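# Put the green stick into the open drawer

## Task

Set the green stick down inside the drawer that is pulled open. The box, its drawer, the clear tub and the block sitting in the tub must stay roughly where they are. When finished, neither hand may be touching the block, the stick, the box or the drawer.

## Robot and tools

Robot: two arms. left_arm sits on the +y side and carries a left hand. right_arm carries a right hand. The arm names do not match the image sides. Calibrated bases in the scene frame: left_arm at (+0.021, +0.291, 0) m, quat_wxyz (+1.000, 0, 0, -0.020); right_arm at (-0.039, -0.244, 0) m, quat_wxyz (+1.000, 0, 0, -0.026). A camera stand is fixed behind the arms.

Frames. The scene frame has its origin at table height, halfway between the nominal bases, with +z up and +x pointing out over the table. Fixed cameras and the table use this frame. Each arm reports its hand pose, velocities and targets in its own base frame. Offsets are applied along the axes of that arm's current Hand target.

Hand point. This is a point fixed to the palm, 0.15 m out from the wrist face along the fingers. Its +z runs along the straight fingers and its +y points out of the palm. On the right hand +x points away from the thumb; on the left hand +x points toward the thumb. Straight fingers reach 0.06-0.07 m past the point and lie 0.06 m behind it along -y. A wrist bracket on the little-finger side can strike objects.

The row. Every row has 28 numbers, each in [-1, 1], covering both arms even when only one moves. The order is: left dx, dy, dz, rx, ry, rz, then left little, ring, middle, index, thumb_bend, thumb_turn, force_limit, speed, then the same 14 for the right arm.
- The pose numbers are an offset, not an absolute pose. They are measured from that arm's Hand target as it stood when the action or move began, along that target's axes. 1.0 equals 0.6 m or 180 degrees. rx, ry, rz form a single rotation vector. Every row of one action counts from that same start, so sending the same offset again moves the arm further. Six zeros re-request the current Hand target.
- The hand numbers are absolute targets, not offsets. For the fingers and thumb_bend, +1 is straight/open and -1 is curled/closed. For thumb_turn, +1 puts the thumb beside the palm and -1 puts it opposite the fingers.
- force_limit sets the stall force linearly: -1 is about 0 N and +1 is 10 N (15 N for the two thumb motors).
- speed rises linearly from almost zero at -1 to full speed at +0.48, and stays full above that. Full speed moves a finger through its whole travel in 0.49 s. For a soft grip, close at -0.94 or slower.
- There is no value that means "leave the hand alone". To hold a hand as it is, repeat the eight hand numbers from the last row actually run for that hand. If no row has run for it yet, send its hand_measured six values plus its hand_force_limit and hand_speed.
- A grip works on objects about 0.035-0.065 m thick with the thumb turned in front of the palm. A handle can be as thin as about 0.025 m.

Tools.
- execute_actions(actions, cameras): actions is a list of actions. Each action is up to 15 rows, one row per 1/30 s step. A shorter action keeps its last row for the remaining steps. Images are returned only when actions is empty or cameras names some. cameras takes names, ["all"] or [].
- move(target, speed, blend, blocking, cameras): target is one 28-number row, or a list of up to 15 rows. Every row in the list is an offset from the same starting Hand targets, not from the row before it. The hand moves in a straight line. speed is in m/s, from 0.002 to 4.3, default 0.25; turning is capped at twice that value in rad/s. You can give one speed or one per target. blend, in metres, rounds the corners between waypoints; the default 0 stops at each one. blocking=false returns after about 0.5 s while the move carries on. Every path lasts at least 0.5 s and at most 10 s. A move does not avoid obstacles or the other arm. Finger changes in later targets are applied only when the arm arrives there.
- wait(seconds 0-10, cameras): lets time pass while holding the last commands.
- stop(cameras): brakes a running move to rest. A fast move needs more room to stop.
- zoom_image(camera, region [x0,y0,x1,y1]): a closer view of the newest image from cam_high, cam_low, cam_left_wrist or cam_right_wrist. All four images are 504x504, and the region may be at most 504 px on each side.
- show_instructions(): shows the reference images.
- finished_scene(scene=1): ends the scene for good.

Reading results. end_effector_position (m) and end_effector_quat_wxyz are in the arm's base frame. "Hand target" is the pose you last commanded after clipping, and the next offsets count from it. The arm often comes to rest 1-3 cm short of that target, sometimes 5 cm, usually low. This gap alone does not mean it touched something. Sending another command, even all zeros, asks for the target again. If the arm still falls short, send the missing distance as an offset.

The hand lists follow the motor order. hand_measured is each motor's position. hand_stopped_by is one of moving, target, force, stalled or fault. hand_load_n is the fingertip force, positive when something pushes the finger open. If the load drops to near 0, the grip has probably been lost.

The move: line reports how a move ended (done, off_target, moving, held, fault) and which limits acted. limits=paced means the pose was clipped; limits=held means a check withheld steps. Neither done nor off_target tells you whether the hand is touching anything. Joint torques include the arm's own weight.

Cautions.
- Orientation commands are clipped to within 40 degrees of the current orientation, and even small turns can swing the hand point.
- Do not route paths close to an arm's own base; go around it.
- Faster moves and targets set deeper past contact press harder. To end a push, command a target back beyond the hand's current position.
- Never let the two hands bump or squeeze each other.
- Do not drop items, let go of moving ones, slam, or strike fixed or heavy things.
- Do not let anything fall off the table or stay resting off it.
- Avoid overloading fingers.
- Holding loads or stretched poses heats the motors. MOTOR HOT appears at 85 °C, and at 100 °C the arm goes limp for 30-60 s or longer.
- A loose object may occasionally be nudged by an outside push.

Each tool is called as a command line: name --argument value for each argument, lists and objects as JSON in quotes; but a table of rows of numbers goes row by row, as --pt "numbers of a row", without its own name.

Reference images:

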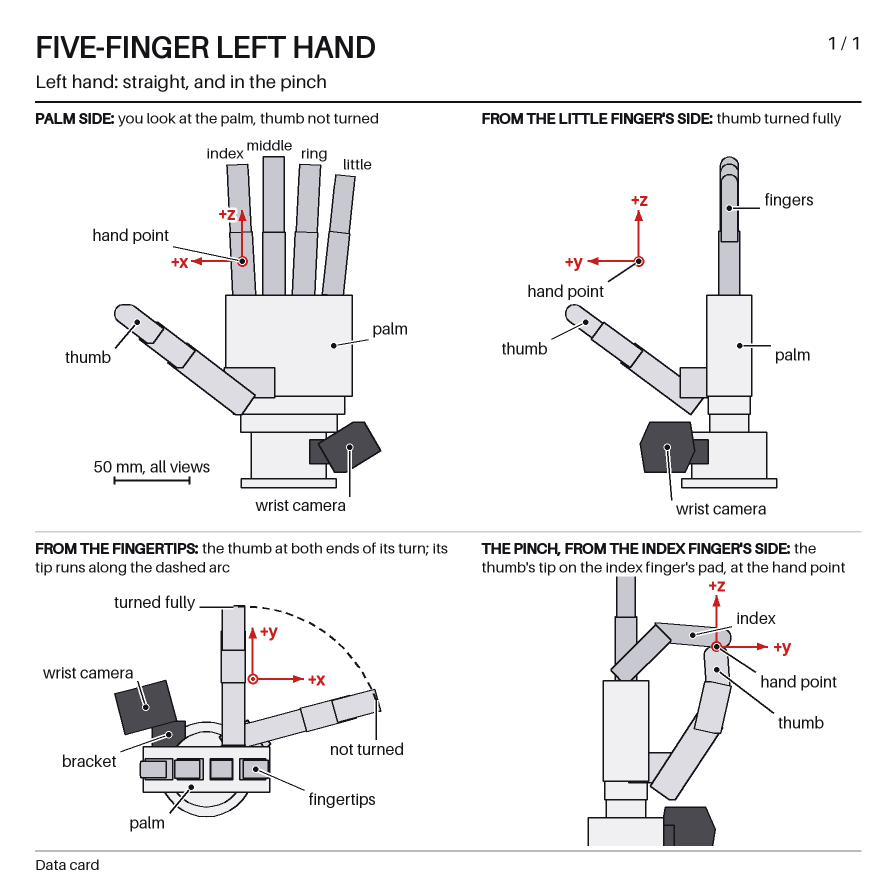

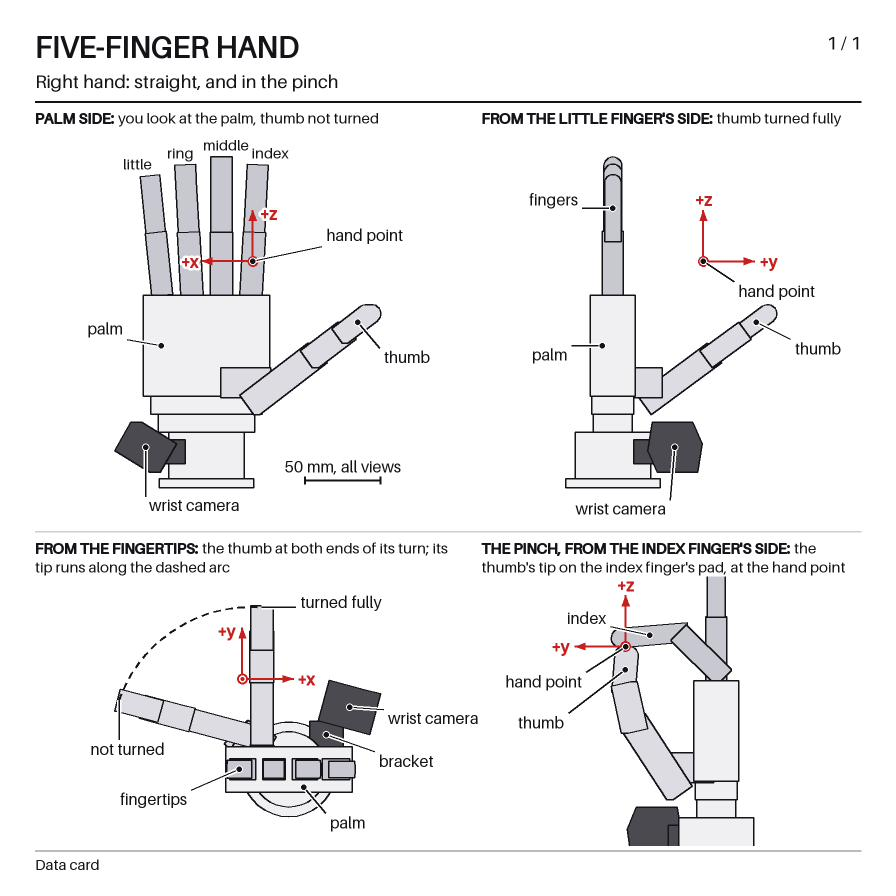

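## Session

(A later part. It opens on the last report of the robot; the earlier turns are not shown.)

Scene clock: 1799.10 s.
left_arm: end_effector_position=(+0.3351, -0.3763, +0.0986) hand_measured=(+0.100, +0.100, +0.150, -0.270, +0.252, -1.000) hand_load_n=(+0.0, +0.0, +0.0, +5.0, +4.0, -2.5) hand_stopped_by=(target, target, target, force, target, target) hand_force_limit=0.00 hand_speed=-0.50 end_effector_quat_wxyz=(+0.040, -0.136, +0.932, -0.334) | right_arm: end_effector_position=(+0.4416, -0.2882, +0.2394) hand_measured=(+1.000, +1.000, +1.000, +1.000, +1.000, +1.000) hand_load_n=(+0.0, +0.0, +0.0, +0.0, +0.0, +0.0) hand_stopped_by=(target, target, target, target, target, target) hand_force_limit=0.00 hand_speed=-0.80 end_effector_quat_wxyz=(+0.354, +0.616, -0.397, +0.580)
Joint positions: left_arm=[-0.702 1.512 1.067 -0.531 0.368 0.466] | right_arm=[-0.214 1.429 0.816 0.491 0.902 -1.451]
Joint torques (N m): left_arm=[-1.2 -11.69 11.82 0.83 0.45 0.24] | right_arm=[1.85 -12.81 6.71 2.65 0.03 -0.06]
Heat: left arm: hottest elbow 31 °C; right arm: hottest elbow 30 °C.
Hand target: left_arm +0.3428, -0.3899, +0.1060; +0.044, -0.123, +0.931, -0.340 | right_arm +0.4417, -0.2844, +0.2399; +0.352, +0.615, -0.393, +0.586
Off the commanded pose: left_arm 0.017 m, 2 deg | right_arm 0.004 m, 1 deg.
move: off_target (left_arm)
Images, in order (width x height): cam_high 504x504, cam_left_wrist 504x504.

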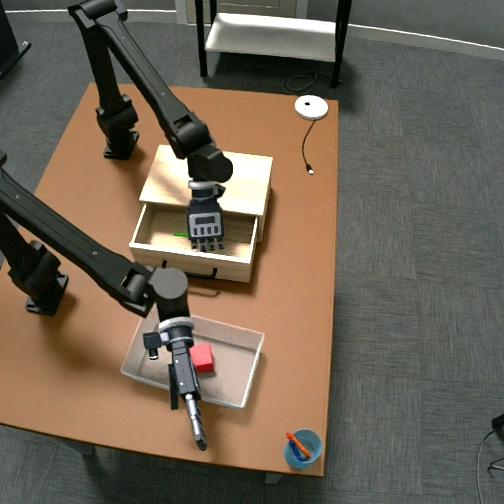

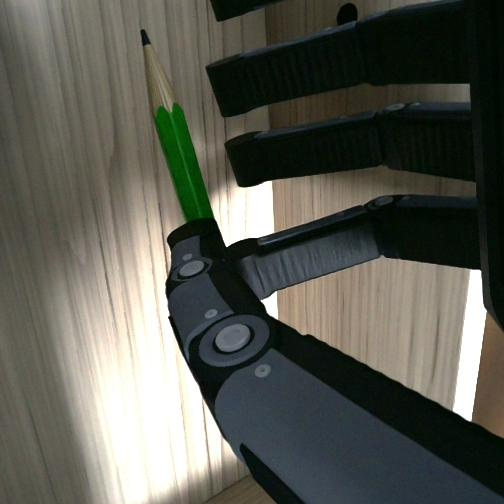

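move --target '[0.0047,0.0385,0.0328,0,0,0,0.1,0.1,0.15,-0.3,0.25,-1,0.0,-0.5, 0,0,0,0,0,0,1,1,1,1,1,1,0,-0.8]' --speed 0.05 --cameras '["cam_left_wrist","cam_high"]'

zoom_image --camera "cam_high" --region '[110, 130, 290, 310]'

Scene clock: 1823.83 s.
left_arm: end_effector_position=(+0.3398, -0.3803, +0.0826) hand_measured=(+0.100, +0.100, +0.150, -0.270, +0.252, -1.000) hand_load_n=(+0.0, +0.0, +0.5, +4.5, +4.0, -2.0) hand_stopped_by=(target, target, target, force, target, target) hand_force_limit=0.00 hand_speed=-0.50 end_effector_quat_wxyz=(+0.046, -0.133, +0.930, -0.340) | right_arm: end_effector_position=(+0.4416, -0.2882, +0.2394) hand_measured=(+1.000, +1.000, +1.000, +1.000, +1.000, +1.000) hand_load_n=(+0.0, +0.0, +0.0, +0.0, +0.0, +0.0) hand_stopped_by=(target, target, target, target, target, target) hand_force_limit=0.00 hand_speed=-0.80 end_effector_quat_wxyz=(+0.354, +0.616, -0.397, +0.580)
Joint positions: left_arm=[-0.702 1.539 1.047 -0.468 0.369 0.468] | right_arm=[-0.214 1.429 0.816 0.491 0.902 -1.451]
Joint torques (N m): left_arm=[-1.08 -12.81 8.24 1.51 0.44 0.22] | right_arm=[1.55 -12.75 6.74 2.71 0.04 -0.07]
Heat: left arm: hottest elbow 33 °C; right arm: hottest elbow 30 °C.
Hand target: left_arm +0.3388, -0.3858, +0.0760; +0.044, -0.123, +0.931, -0.340 | right_arm +0.4417, -0.2844, +0.2399; +0.352, +0.615, -0.393, +0.586
Off the commanded pose: left_arm 0.008 m, 1 deg | right_arm 0.004 m, 1 deg.
move: done
Images, in order (width x height): cam_high 504x504, cam_left_wrist 504x504.

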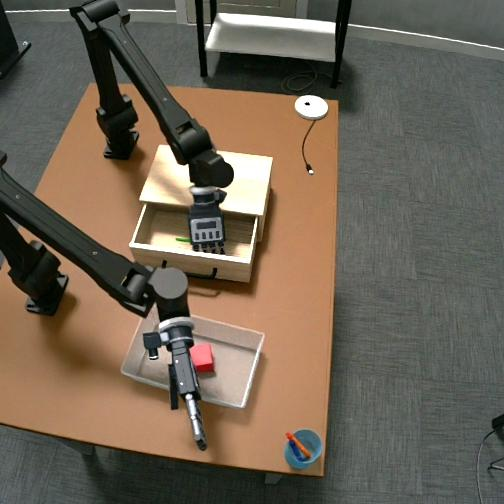

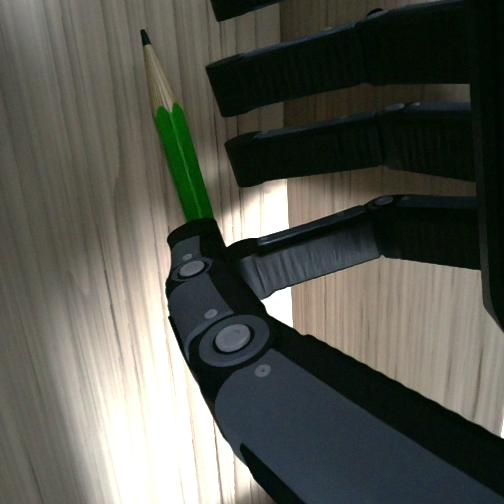

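Scaled by 2.800.

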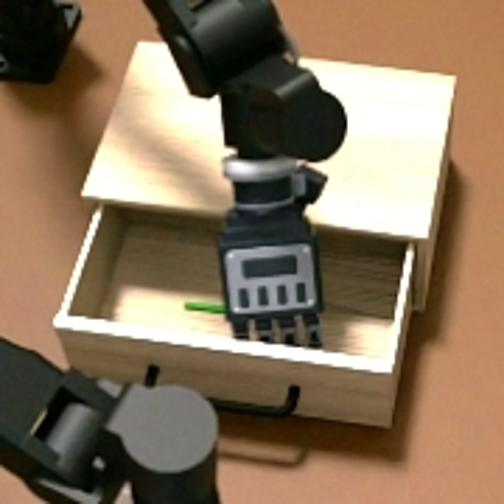

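zoom_image --camera "cam_high" --region '[170, 210, 250, 290]'

Scaled by 6.300.

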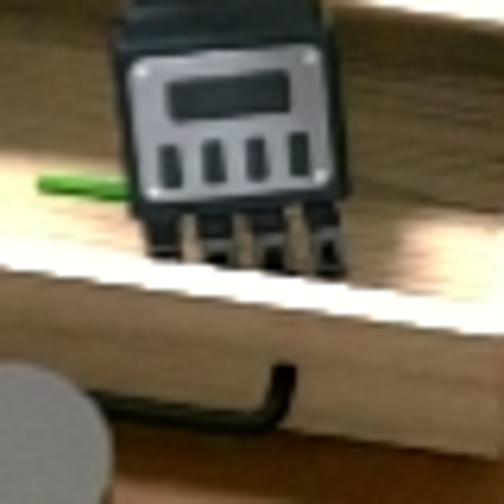

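zoom_image --camera "cam_left_wrist" --region '[0, 0, 504, 504]'

Scaled by 1.000.

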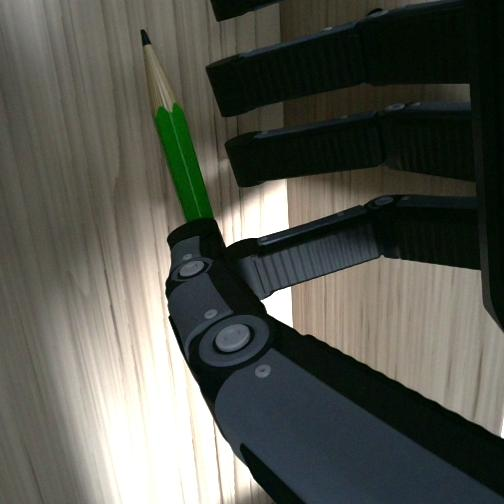

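move --target '[-0.0053,0.0427,0.0207,0,0,0,0.1,0.1,0.15,-0.3,0.25,-1,0.0,-0.5, 0,0,0,0,0,0,1,1,1,1,1,1,0,-0.8]' --speed 0.05 --cameras '["cam_left_wrist","cam_high","cam_low"]'

zoom_image --camera "cam_high" --region '[150, 180, 270, 300]'

Scene clock: 1849.57 s.
left_arm: end_effector_position=(+0.3346, -0.3778, +0.0639) hand_measured=(+0.100, +0.100, +0.150, -0.270, +0.252, -1.000) hand_load_n=(+0.0, +0.0, -4.0, +4.5, +4.0, -2.0) hand_stopped_by=(target, target, target, force, target, target) hand_force_limit=0.00 hand_speed=-0.50 end_effector_quat_wxyz=(+0.044, -0.124, +0.929, -0.346) | right_arm: end_effector_position=(+0.4416, -0.2882, +0.2394) hand_measured=(+1.000, +1.000, +1.000, +1.000, +1.000, +1.000) hand_load_n=(+0.0, +0.0, +0.0, +0.0, +0.0, +0.0) hand_stopped_by=(target, target, target, target, target, target) hand_force_limit=0.00 hand_speed=-0.80 end_effector_quat_wxyz=(+0.354, +0.616, -0.397, +0.580)
Joint positions: left_arm=[-0.702 1.551 1 -0.403 0.384 0.481] | right_arm=[-0.214 1.429 0.816 0.491 0.902 -1.451]
Joint torques (N m): left_arm=[0.85 -12.16 7.28 1.61 0.29 0.25] | right_arm=[1.44 -12.81 6.69 2.71 0.03 -0.08]
Heat: left arm: hottest elbow 31 °C; right arm: hottest elbow 30 °C.
Hand target: left_arm +0.3388, -0.3737, +0.0501; +0.044, -0.123, +0.931, -0.340 | right_arm +0.4417, -0.2844, +0.2399; +0.352, +0.615, -0.393, +0.586
Off the commanded pose: left_arm 0.015 m, 1 deg | right_arm 0.004 m, 1 deg.
move: off_target (left_arm)
Images, in order (width x height): cam_high 504x504, cam_low 504x504, cam_left_wrist 504x504.

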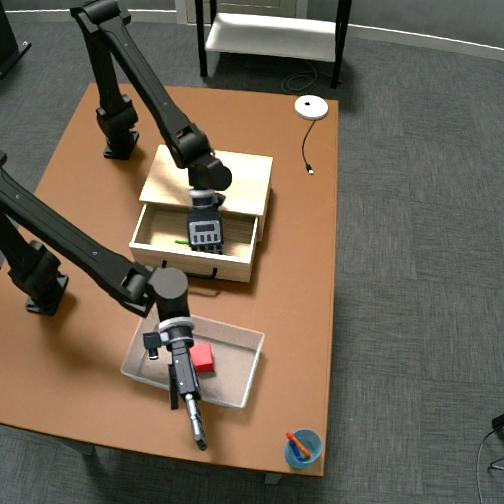

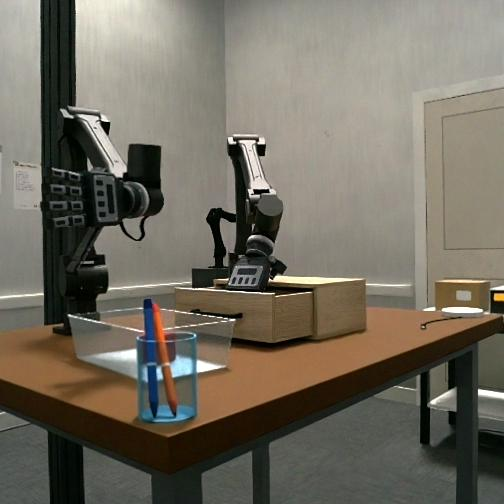

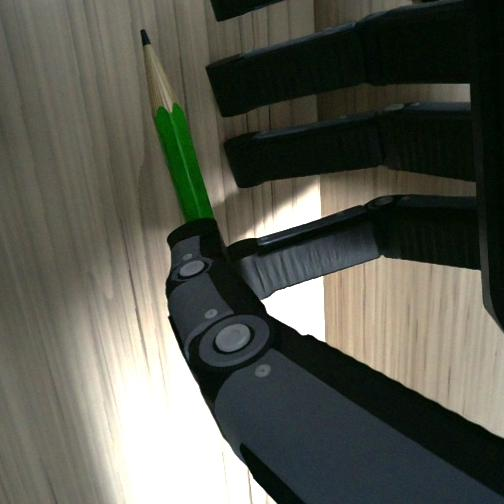

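Scaled by 4.200.

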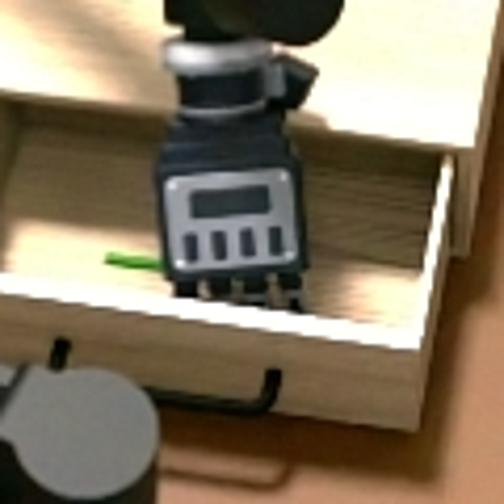

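move --target '[0,0,0,0,0,0,0.02,0.02,0.04,-0.3,0.25,-1,0.0,-0.7, 0,0,0,0,0,0,1,1,1,1,1,1,0,-0.8]' --speed 0.05 --cameras '["cam_left_wrist"]'

Scene clock: 1876.83 s.
left_arm: end_effector_position=(+0.3345, -0.3774, +0.0614) hand_measured=(+0.020, +0.020, +0.040, -0.270, +0.252, -1.000) hand_load_n=(+0.0, +0.0, +0.0, +4.5, +4.0, -2.5) hand_stopped_by=(target, target, target, force, target, target) hand_force_limit=0.00 hand_speed=-0.70 end_effector_quat_wxyz=(+0.045, -0.122, +0.929, -0.346) | right_arm: end_effector_position=(+0.4416, -0.2882, +0.2394) hand_measured=(+1.000, +1.000, +1.000, +1.000, +1.000, +1.000) hand_load_n=(+0.0, +0.0, +0.0, +0.0, +0.0, +0.0) hand_stopped_by=(target, target, target, target, target, target) hand_force_limit=0.00 hand_speed=-0.80 end_effector_quat_wxyz=(+0.354, +0.616, -0.397, +0.580)
Joint positions: left_arm=[-0.702 1.554 0.996 -0.397 0.384 0.485] | right_arm=[-0.214 1.429 0.816 0.491 0.902 -1.451]
Joint torques (N m): left_arm=[0.91 -11.58 7.41 1.33 0.31 0.19] | right_arm=[1.44 -12.57 6.68 2.76 0.05 -0.07]
Heat: left arm: hottest elbow 30 °C; right arm: hottest elbow 30 °C.
Hand target: left_arm +0.3388, -0.3737, +0.0501; +0.044, -0.123, +0.931, -0.340 | right_arm +0.4417, -0.2844, +0.2399; +0.352, +0.615, -0.393, +0.586
Off the commanded pose: left_arm 0.013 m, 1 deg | right_arm 0.004 m, 1 deg.
move: off_target (left_arm)
Images, in order (width x height): cam_left_wrist 504x504.

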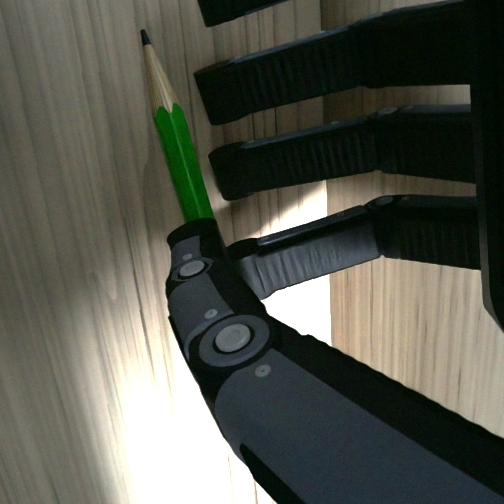

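move --target '[0,0.0064,0.0076,0,0,0,0.0,0.0,0.02,-0.3,0.25,-1,0.0,-0.7, 0,0,0,0,0,0,1,1,1,1,1,1,0,-0.8]' --speed 0.04 --cameras '["cam_left_wrist"]'

Scene clock: 1881.73 s.
left_arm: end_effector_position=(+0.3344, -0.3774, +0.0598) hand_measured=(+0.000, +0.000, +0.020, -0.270, +0.252, -1.000) hand_load_n=(+0.0, +0.0, -4.5, +4.5, +4.0, -2.0) hand_stopped_by=(target, target, target, force, target, target) hand_force_limit=0.00 hand_speed=-0.70 end_effector_quat_wxyz=(+0.046, -0.121, +0.929, -0.347) | right_arm: end_effector_position=(+0.4416, -0.2882, +0.2394) hand_measured=(+1.000, +1.000, +1.000, +1.000, +1.000, +1.000) hand_load_n=(+0.0, +0.0, +0.0, +0.0, +0.0, +0.0) hand_stopped_by=(target, target, target, target, target, target) hand_force_limit=0.00 hand_speed=-0.80 end_effector_quat_wxyz=(+0.354, +0.616, -0.397, +0.580)
Joint positions: left_arm=[-0.702 1.554 0.99 -0.387 0.384 0.485] | right_arm=[-0.214 1.429 0.816 0.491 0.902 -1.451]
Joint torques (N m): left_arm=[1.08 -11.46 7.27 1.7 0.32 0.19] | right_arm=[1.61 -12.75 6.65 2.78 0.01 -0.07]
Heat: left arm: hottest elbow 30 °C; right arm: hottest elbow 30 °C.
Hand target: left_arm +0.3388, -0.3737, +0.0442; +0.044, -0.123, +0.931, -0.340 | right_arm +0.4417, -0.2844, +0.2399; +0.352, +0.615, -0.393, +0.586
Off the commanded pose: left_arm 0.017 m, 1 deg | right_arm 0.004 m, 1 deg.
move: off_target (left_arm)
Images, in order (width x height): cam_left_wrist 504x504.

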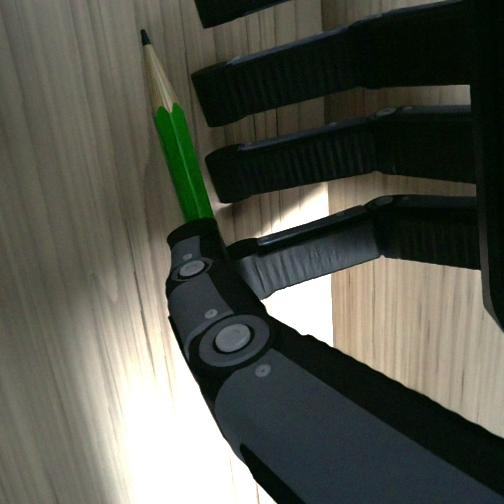

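move --pt "0 -0.0064 -0.0076 0 0 0 0.0 0.0 0.0 -0.3 0.25 -1 0.0 -0.7 0 0 0 0 0 0 1 1 1 1 1 1 0 -0.8" --pt "0 -0.0064 -0.0076 0 0 0 0.0 0.0 0.0 -0.1 0.25 -1 0.0 -0.8 0 0 0 0 0 0 1 1 1 1 1 1 0 -0.8" --speed 0.04 --cameras '["cam_left_wrist","cam_high"]'

zoom_image --camera "cam_high" --region '[150, 180, 270, 300]'

Scene clock: 1891.33 s.
left_arm: end_effector_position=(+0.3347, -0.3777, +0.0595) hand_measured=(+0.000, +0.000, +0.000, -0.100, +0.250, -1.000) hand_load_n=(+0.0, +0.0, -1.5, +0.0, +0.0, +0.0) hand_stopped_by=(target, target, target, target, target, target) hand_force_limit=0.00 hand_speed=-0.80 end_effector_quat_wxyz=(+0.046, -0.121, +0.929, -0.348) | right_arm: end_effector_position=(+0.4416, -0.2882, +0.2394) hand_measured=(+1.000, +1.000, +1.000, +1.000, +1.000, +1.000) hand_load_n=(+0.0, +0.0, +0.0, +0.0, +0.0, +0.0) hand_stopped_by=(target, target, target, target, target, target) hand_force_limit=0.00 hand_speed=-0.80 end_effector_quat_wxyz=(+0.354, +0.616, -0.397, +0.580)
Joint positions: left_arm=[-0.702 1.555 0.99 -0.385 0.384 0.485] | right_arm=[-0.214 1.429 0.816 0.491 0.902 -1.451]
Joint torques (N m): left_arm=[0.97 -12.22 7.95 1.03 0.34 0.21] | right_arm=[1.38 -12.63 6.69 2.73 0.02 -0.07]
Heat: left arm: hottest elbow 29 °C; right arm: hottest elbow 30 °C.
Hand target: left_arm +0.3388, -0.3737, +0.0501; +0.044, -0.123, +0.931, -0.340 | right_arm +0.4417, -0.2844, +0.2399; +0.352, +0.615, -0.393, +0.586
Off the commanded pose: left_arm 0.011 m, 1 deg | right_arm 0.004 m, 1 deg.
move: off_target (left_arm); target 2's new numbers were sent with left_arm's hand 0.011 m and 1 deg from that target
Images, in order (width x height): cam_high 504x504, cam_left_wrist 504x504.

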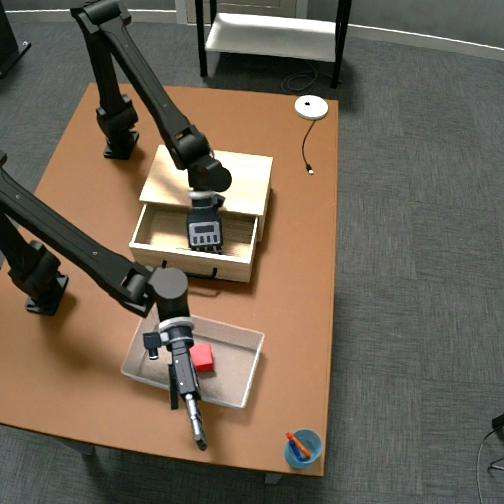

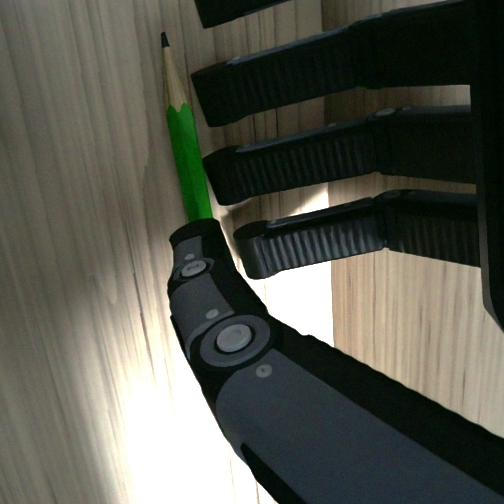

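Scaled by 4.200.

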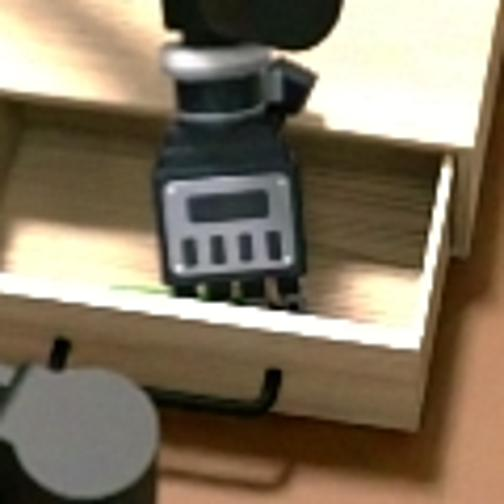

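move --pt "0 -0.0215 -0.0255 0 0 0 0.02 0.02 0.02 0.05 0.25 -1 0.0 -0.8 0 0 0 0 0 0 1 1 1 1 1 1 0 -0.8" --pt "0.0003 -0.1073 -0.1273 0 0 0 0.02 0.02 0.02 0.05 0.25 -1 0.0 -0.8 0 0 0 0 0 0 1 1 1 1 1 1 0 -0.8" --speed '[0.03, 0.08]' --cameras '["cam_left_wrist","cam_high","cam_low"]'

zoom_image --camera "cam_high" --region '[110, 130, 290, 310]'

Scene clock: 1903.63 s.
left_arm: end_effector_position=(+0.3240, -0.3684, +0.1261) hand_measured=(+0.020, +0.020, +0.020, +0.050, +0.250, -1.000) hand_load_n=(+0.0, +0.0, +0.0, +0.0, +0.0, +0.0) hand_stopped_by=(target, target, target, target, target, target) hand_force_limit=0.00 hand_speed=-0.80 end_effector_quat_wxyz=(+0.025, -0.128, +0.937, -0.324) | right_arm: end_effector_position=(+0.4416, -0.2882, +0.2394) hand_measured=(+1.000, +1.000, +1.000, +1.000, +1.000, +1.000) hand_load_n=(+0.0, +0.0, +0.0, +0.0, +0.0, +0.0) hand_stopped_by=(target, target, target, target, target, target) hand_force_limit=0.00 hand_speed=-0.80 end_effector_quat_wxyz=(+0.354, +0.616, -0.397, +0.580)
Joint positions: left_arm=[-0.702 1.472 1.109 -0.655 0.384 0.488] | right_arm=[-0.214 1.429 0.816 0.491 0.902 -1.451]
Joint torques (N m): left_arm=[0.38 -14.86 11.92 0.66 0.3 0.16] | right_arm=[1.67 -12.69 6.72 2.73 0.03 -0.09]
Heat: left arm: hottest elbow 29 °C; right arm: hottest elbow 31 °C.
Hand target: left_arm +0.3389, -0.3739, +0.1500; +0.044, -0.123, +0.931, -0.340 | right_arm +0.4417, -0.2844, +0.2399; +0.352, +0.615, -0.393, +0.586
Off the commanded pose: left_arm 0.029 m, 3 deg | right_arm 0.004 m, 1 deg.
move: off_target (left_arm)
Images, in order (width x height): cam_high 504x504, cam_low 504x504, cam_left_wrist 504x504.

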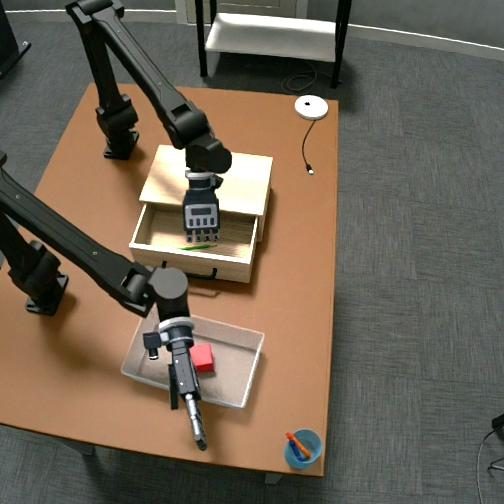

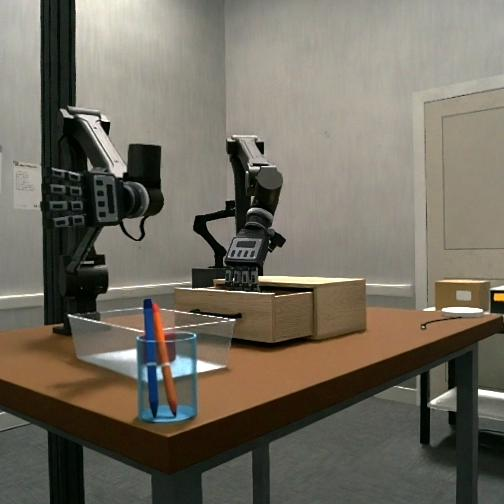

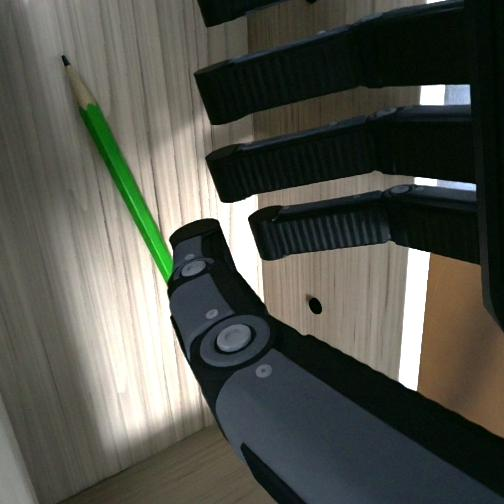

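Scaled by 2.800.

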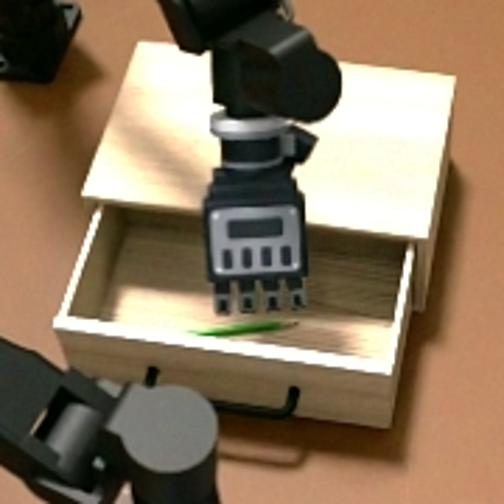

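move --target '[0.0003,-0.1073,-0.1273,0,0,0,0.02,0.02,0.02,0.05,0.25,-1,0.0,-0.8, 0,0,0,0,0,0,1,1,1,1,1,1,0,-0.8]' --speed 0.12 --cameras '["cam_high"]'

zoom_image --camera "cam_high" --region '[110, 130, 290, 310]'

Scene clock: 1913.27 s.
left_arm: end_effector_position=(+0.3279, -0.3715, +0.2251) hand_measured=(+0.020, +0.020, +0.020, +0.050, +0.250, -1.000) hand_load_n=(+0.0, +0.0, +0.0, +0.0, +0.0, +0.0) hand_stopped_by=(target, target, target, target, target, target) hand_force_limit=0.00 hand_speed=-0.80 end_effector_quat_wxyz=(+0.026, -0.128, +0.937, -0.324) | right_arm: end_effector_position=(+0.4416, -0.2882, +0.2394) hand_measured=(+1.000, +1.000, +1.000, +1.000, +1.000, +1.000) hand_load_n=(+0.0, +0.0, +0.0, +0.0, +0.0, +0.0) hand_stopped_by=(target, target, target, target, target, target) hand_force_limit=0.00 hand_speed=-0.80 end_effector_quat_wxyz=(+0.354, +0.616, -0.397, +0.580)
Joint positions: left_arm=[-0.702 1.425 1.326 -0.918 0.383 0.488] | right_arm=[-0.214 1.429 0.816 0.491 0.902 -1.451]
Joint torques (N m): left_arm=[0.79 -15.21 12.53 0.77 0.3 0.18] | right_arm=[1.55 -13.04 6.74 2.65 0.01 -0.07]
Heat: left arm: hottest elbow 30 °C; right arm: hottest elbow 31 °C.
Hand target: left_arm +0.3389, -0.3739, +0.2500; +0.044, -0.123, +0.931, -0.340 | right_arm +0.4417, -0.2844, +0.2399; +0.352, +0.615, -0.393, +0.586
Off the commanded pose: left_arm 0.027 m, 3 deg | right_arm 0.004 m, 1 deg.
move: off_target (left_arm)
Images, in order (width x height): cam_high 504x504.

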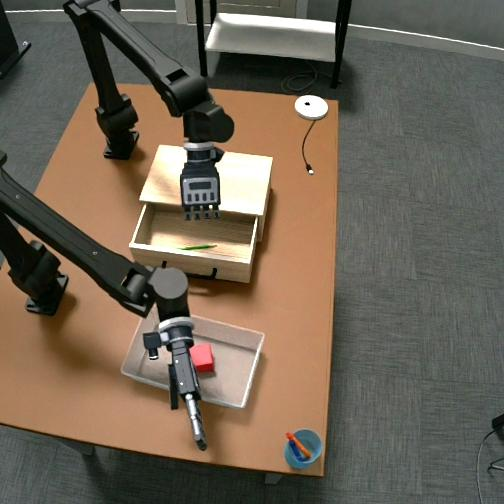

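Scaled by 2.800.

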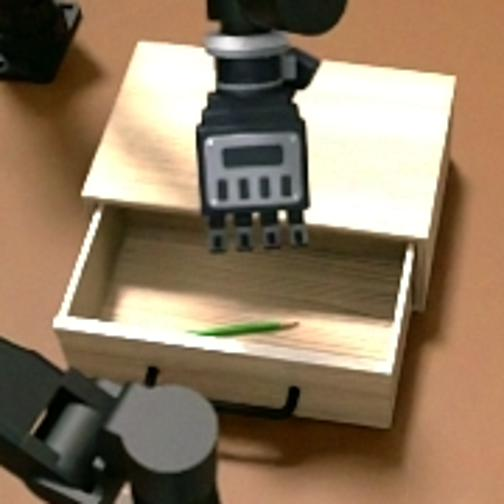

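finished_scene

The scene is finished: the task was done.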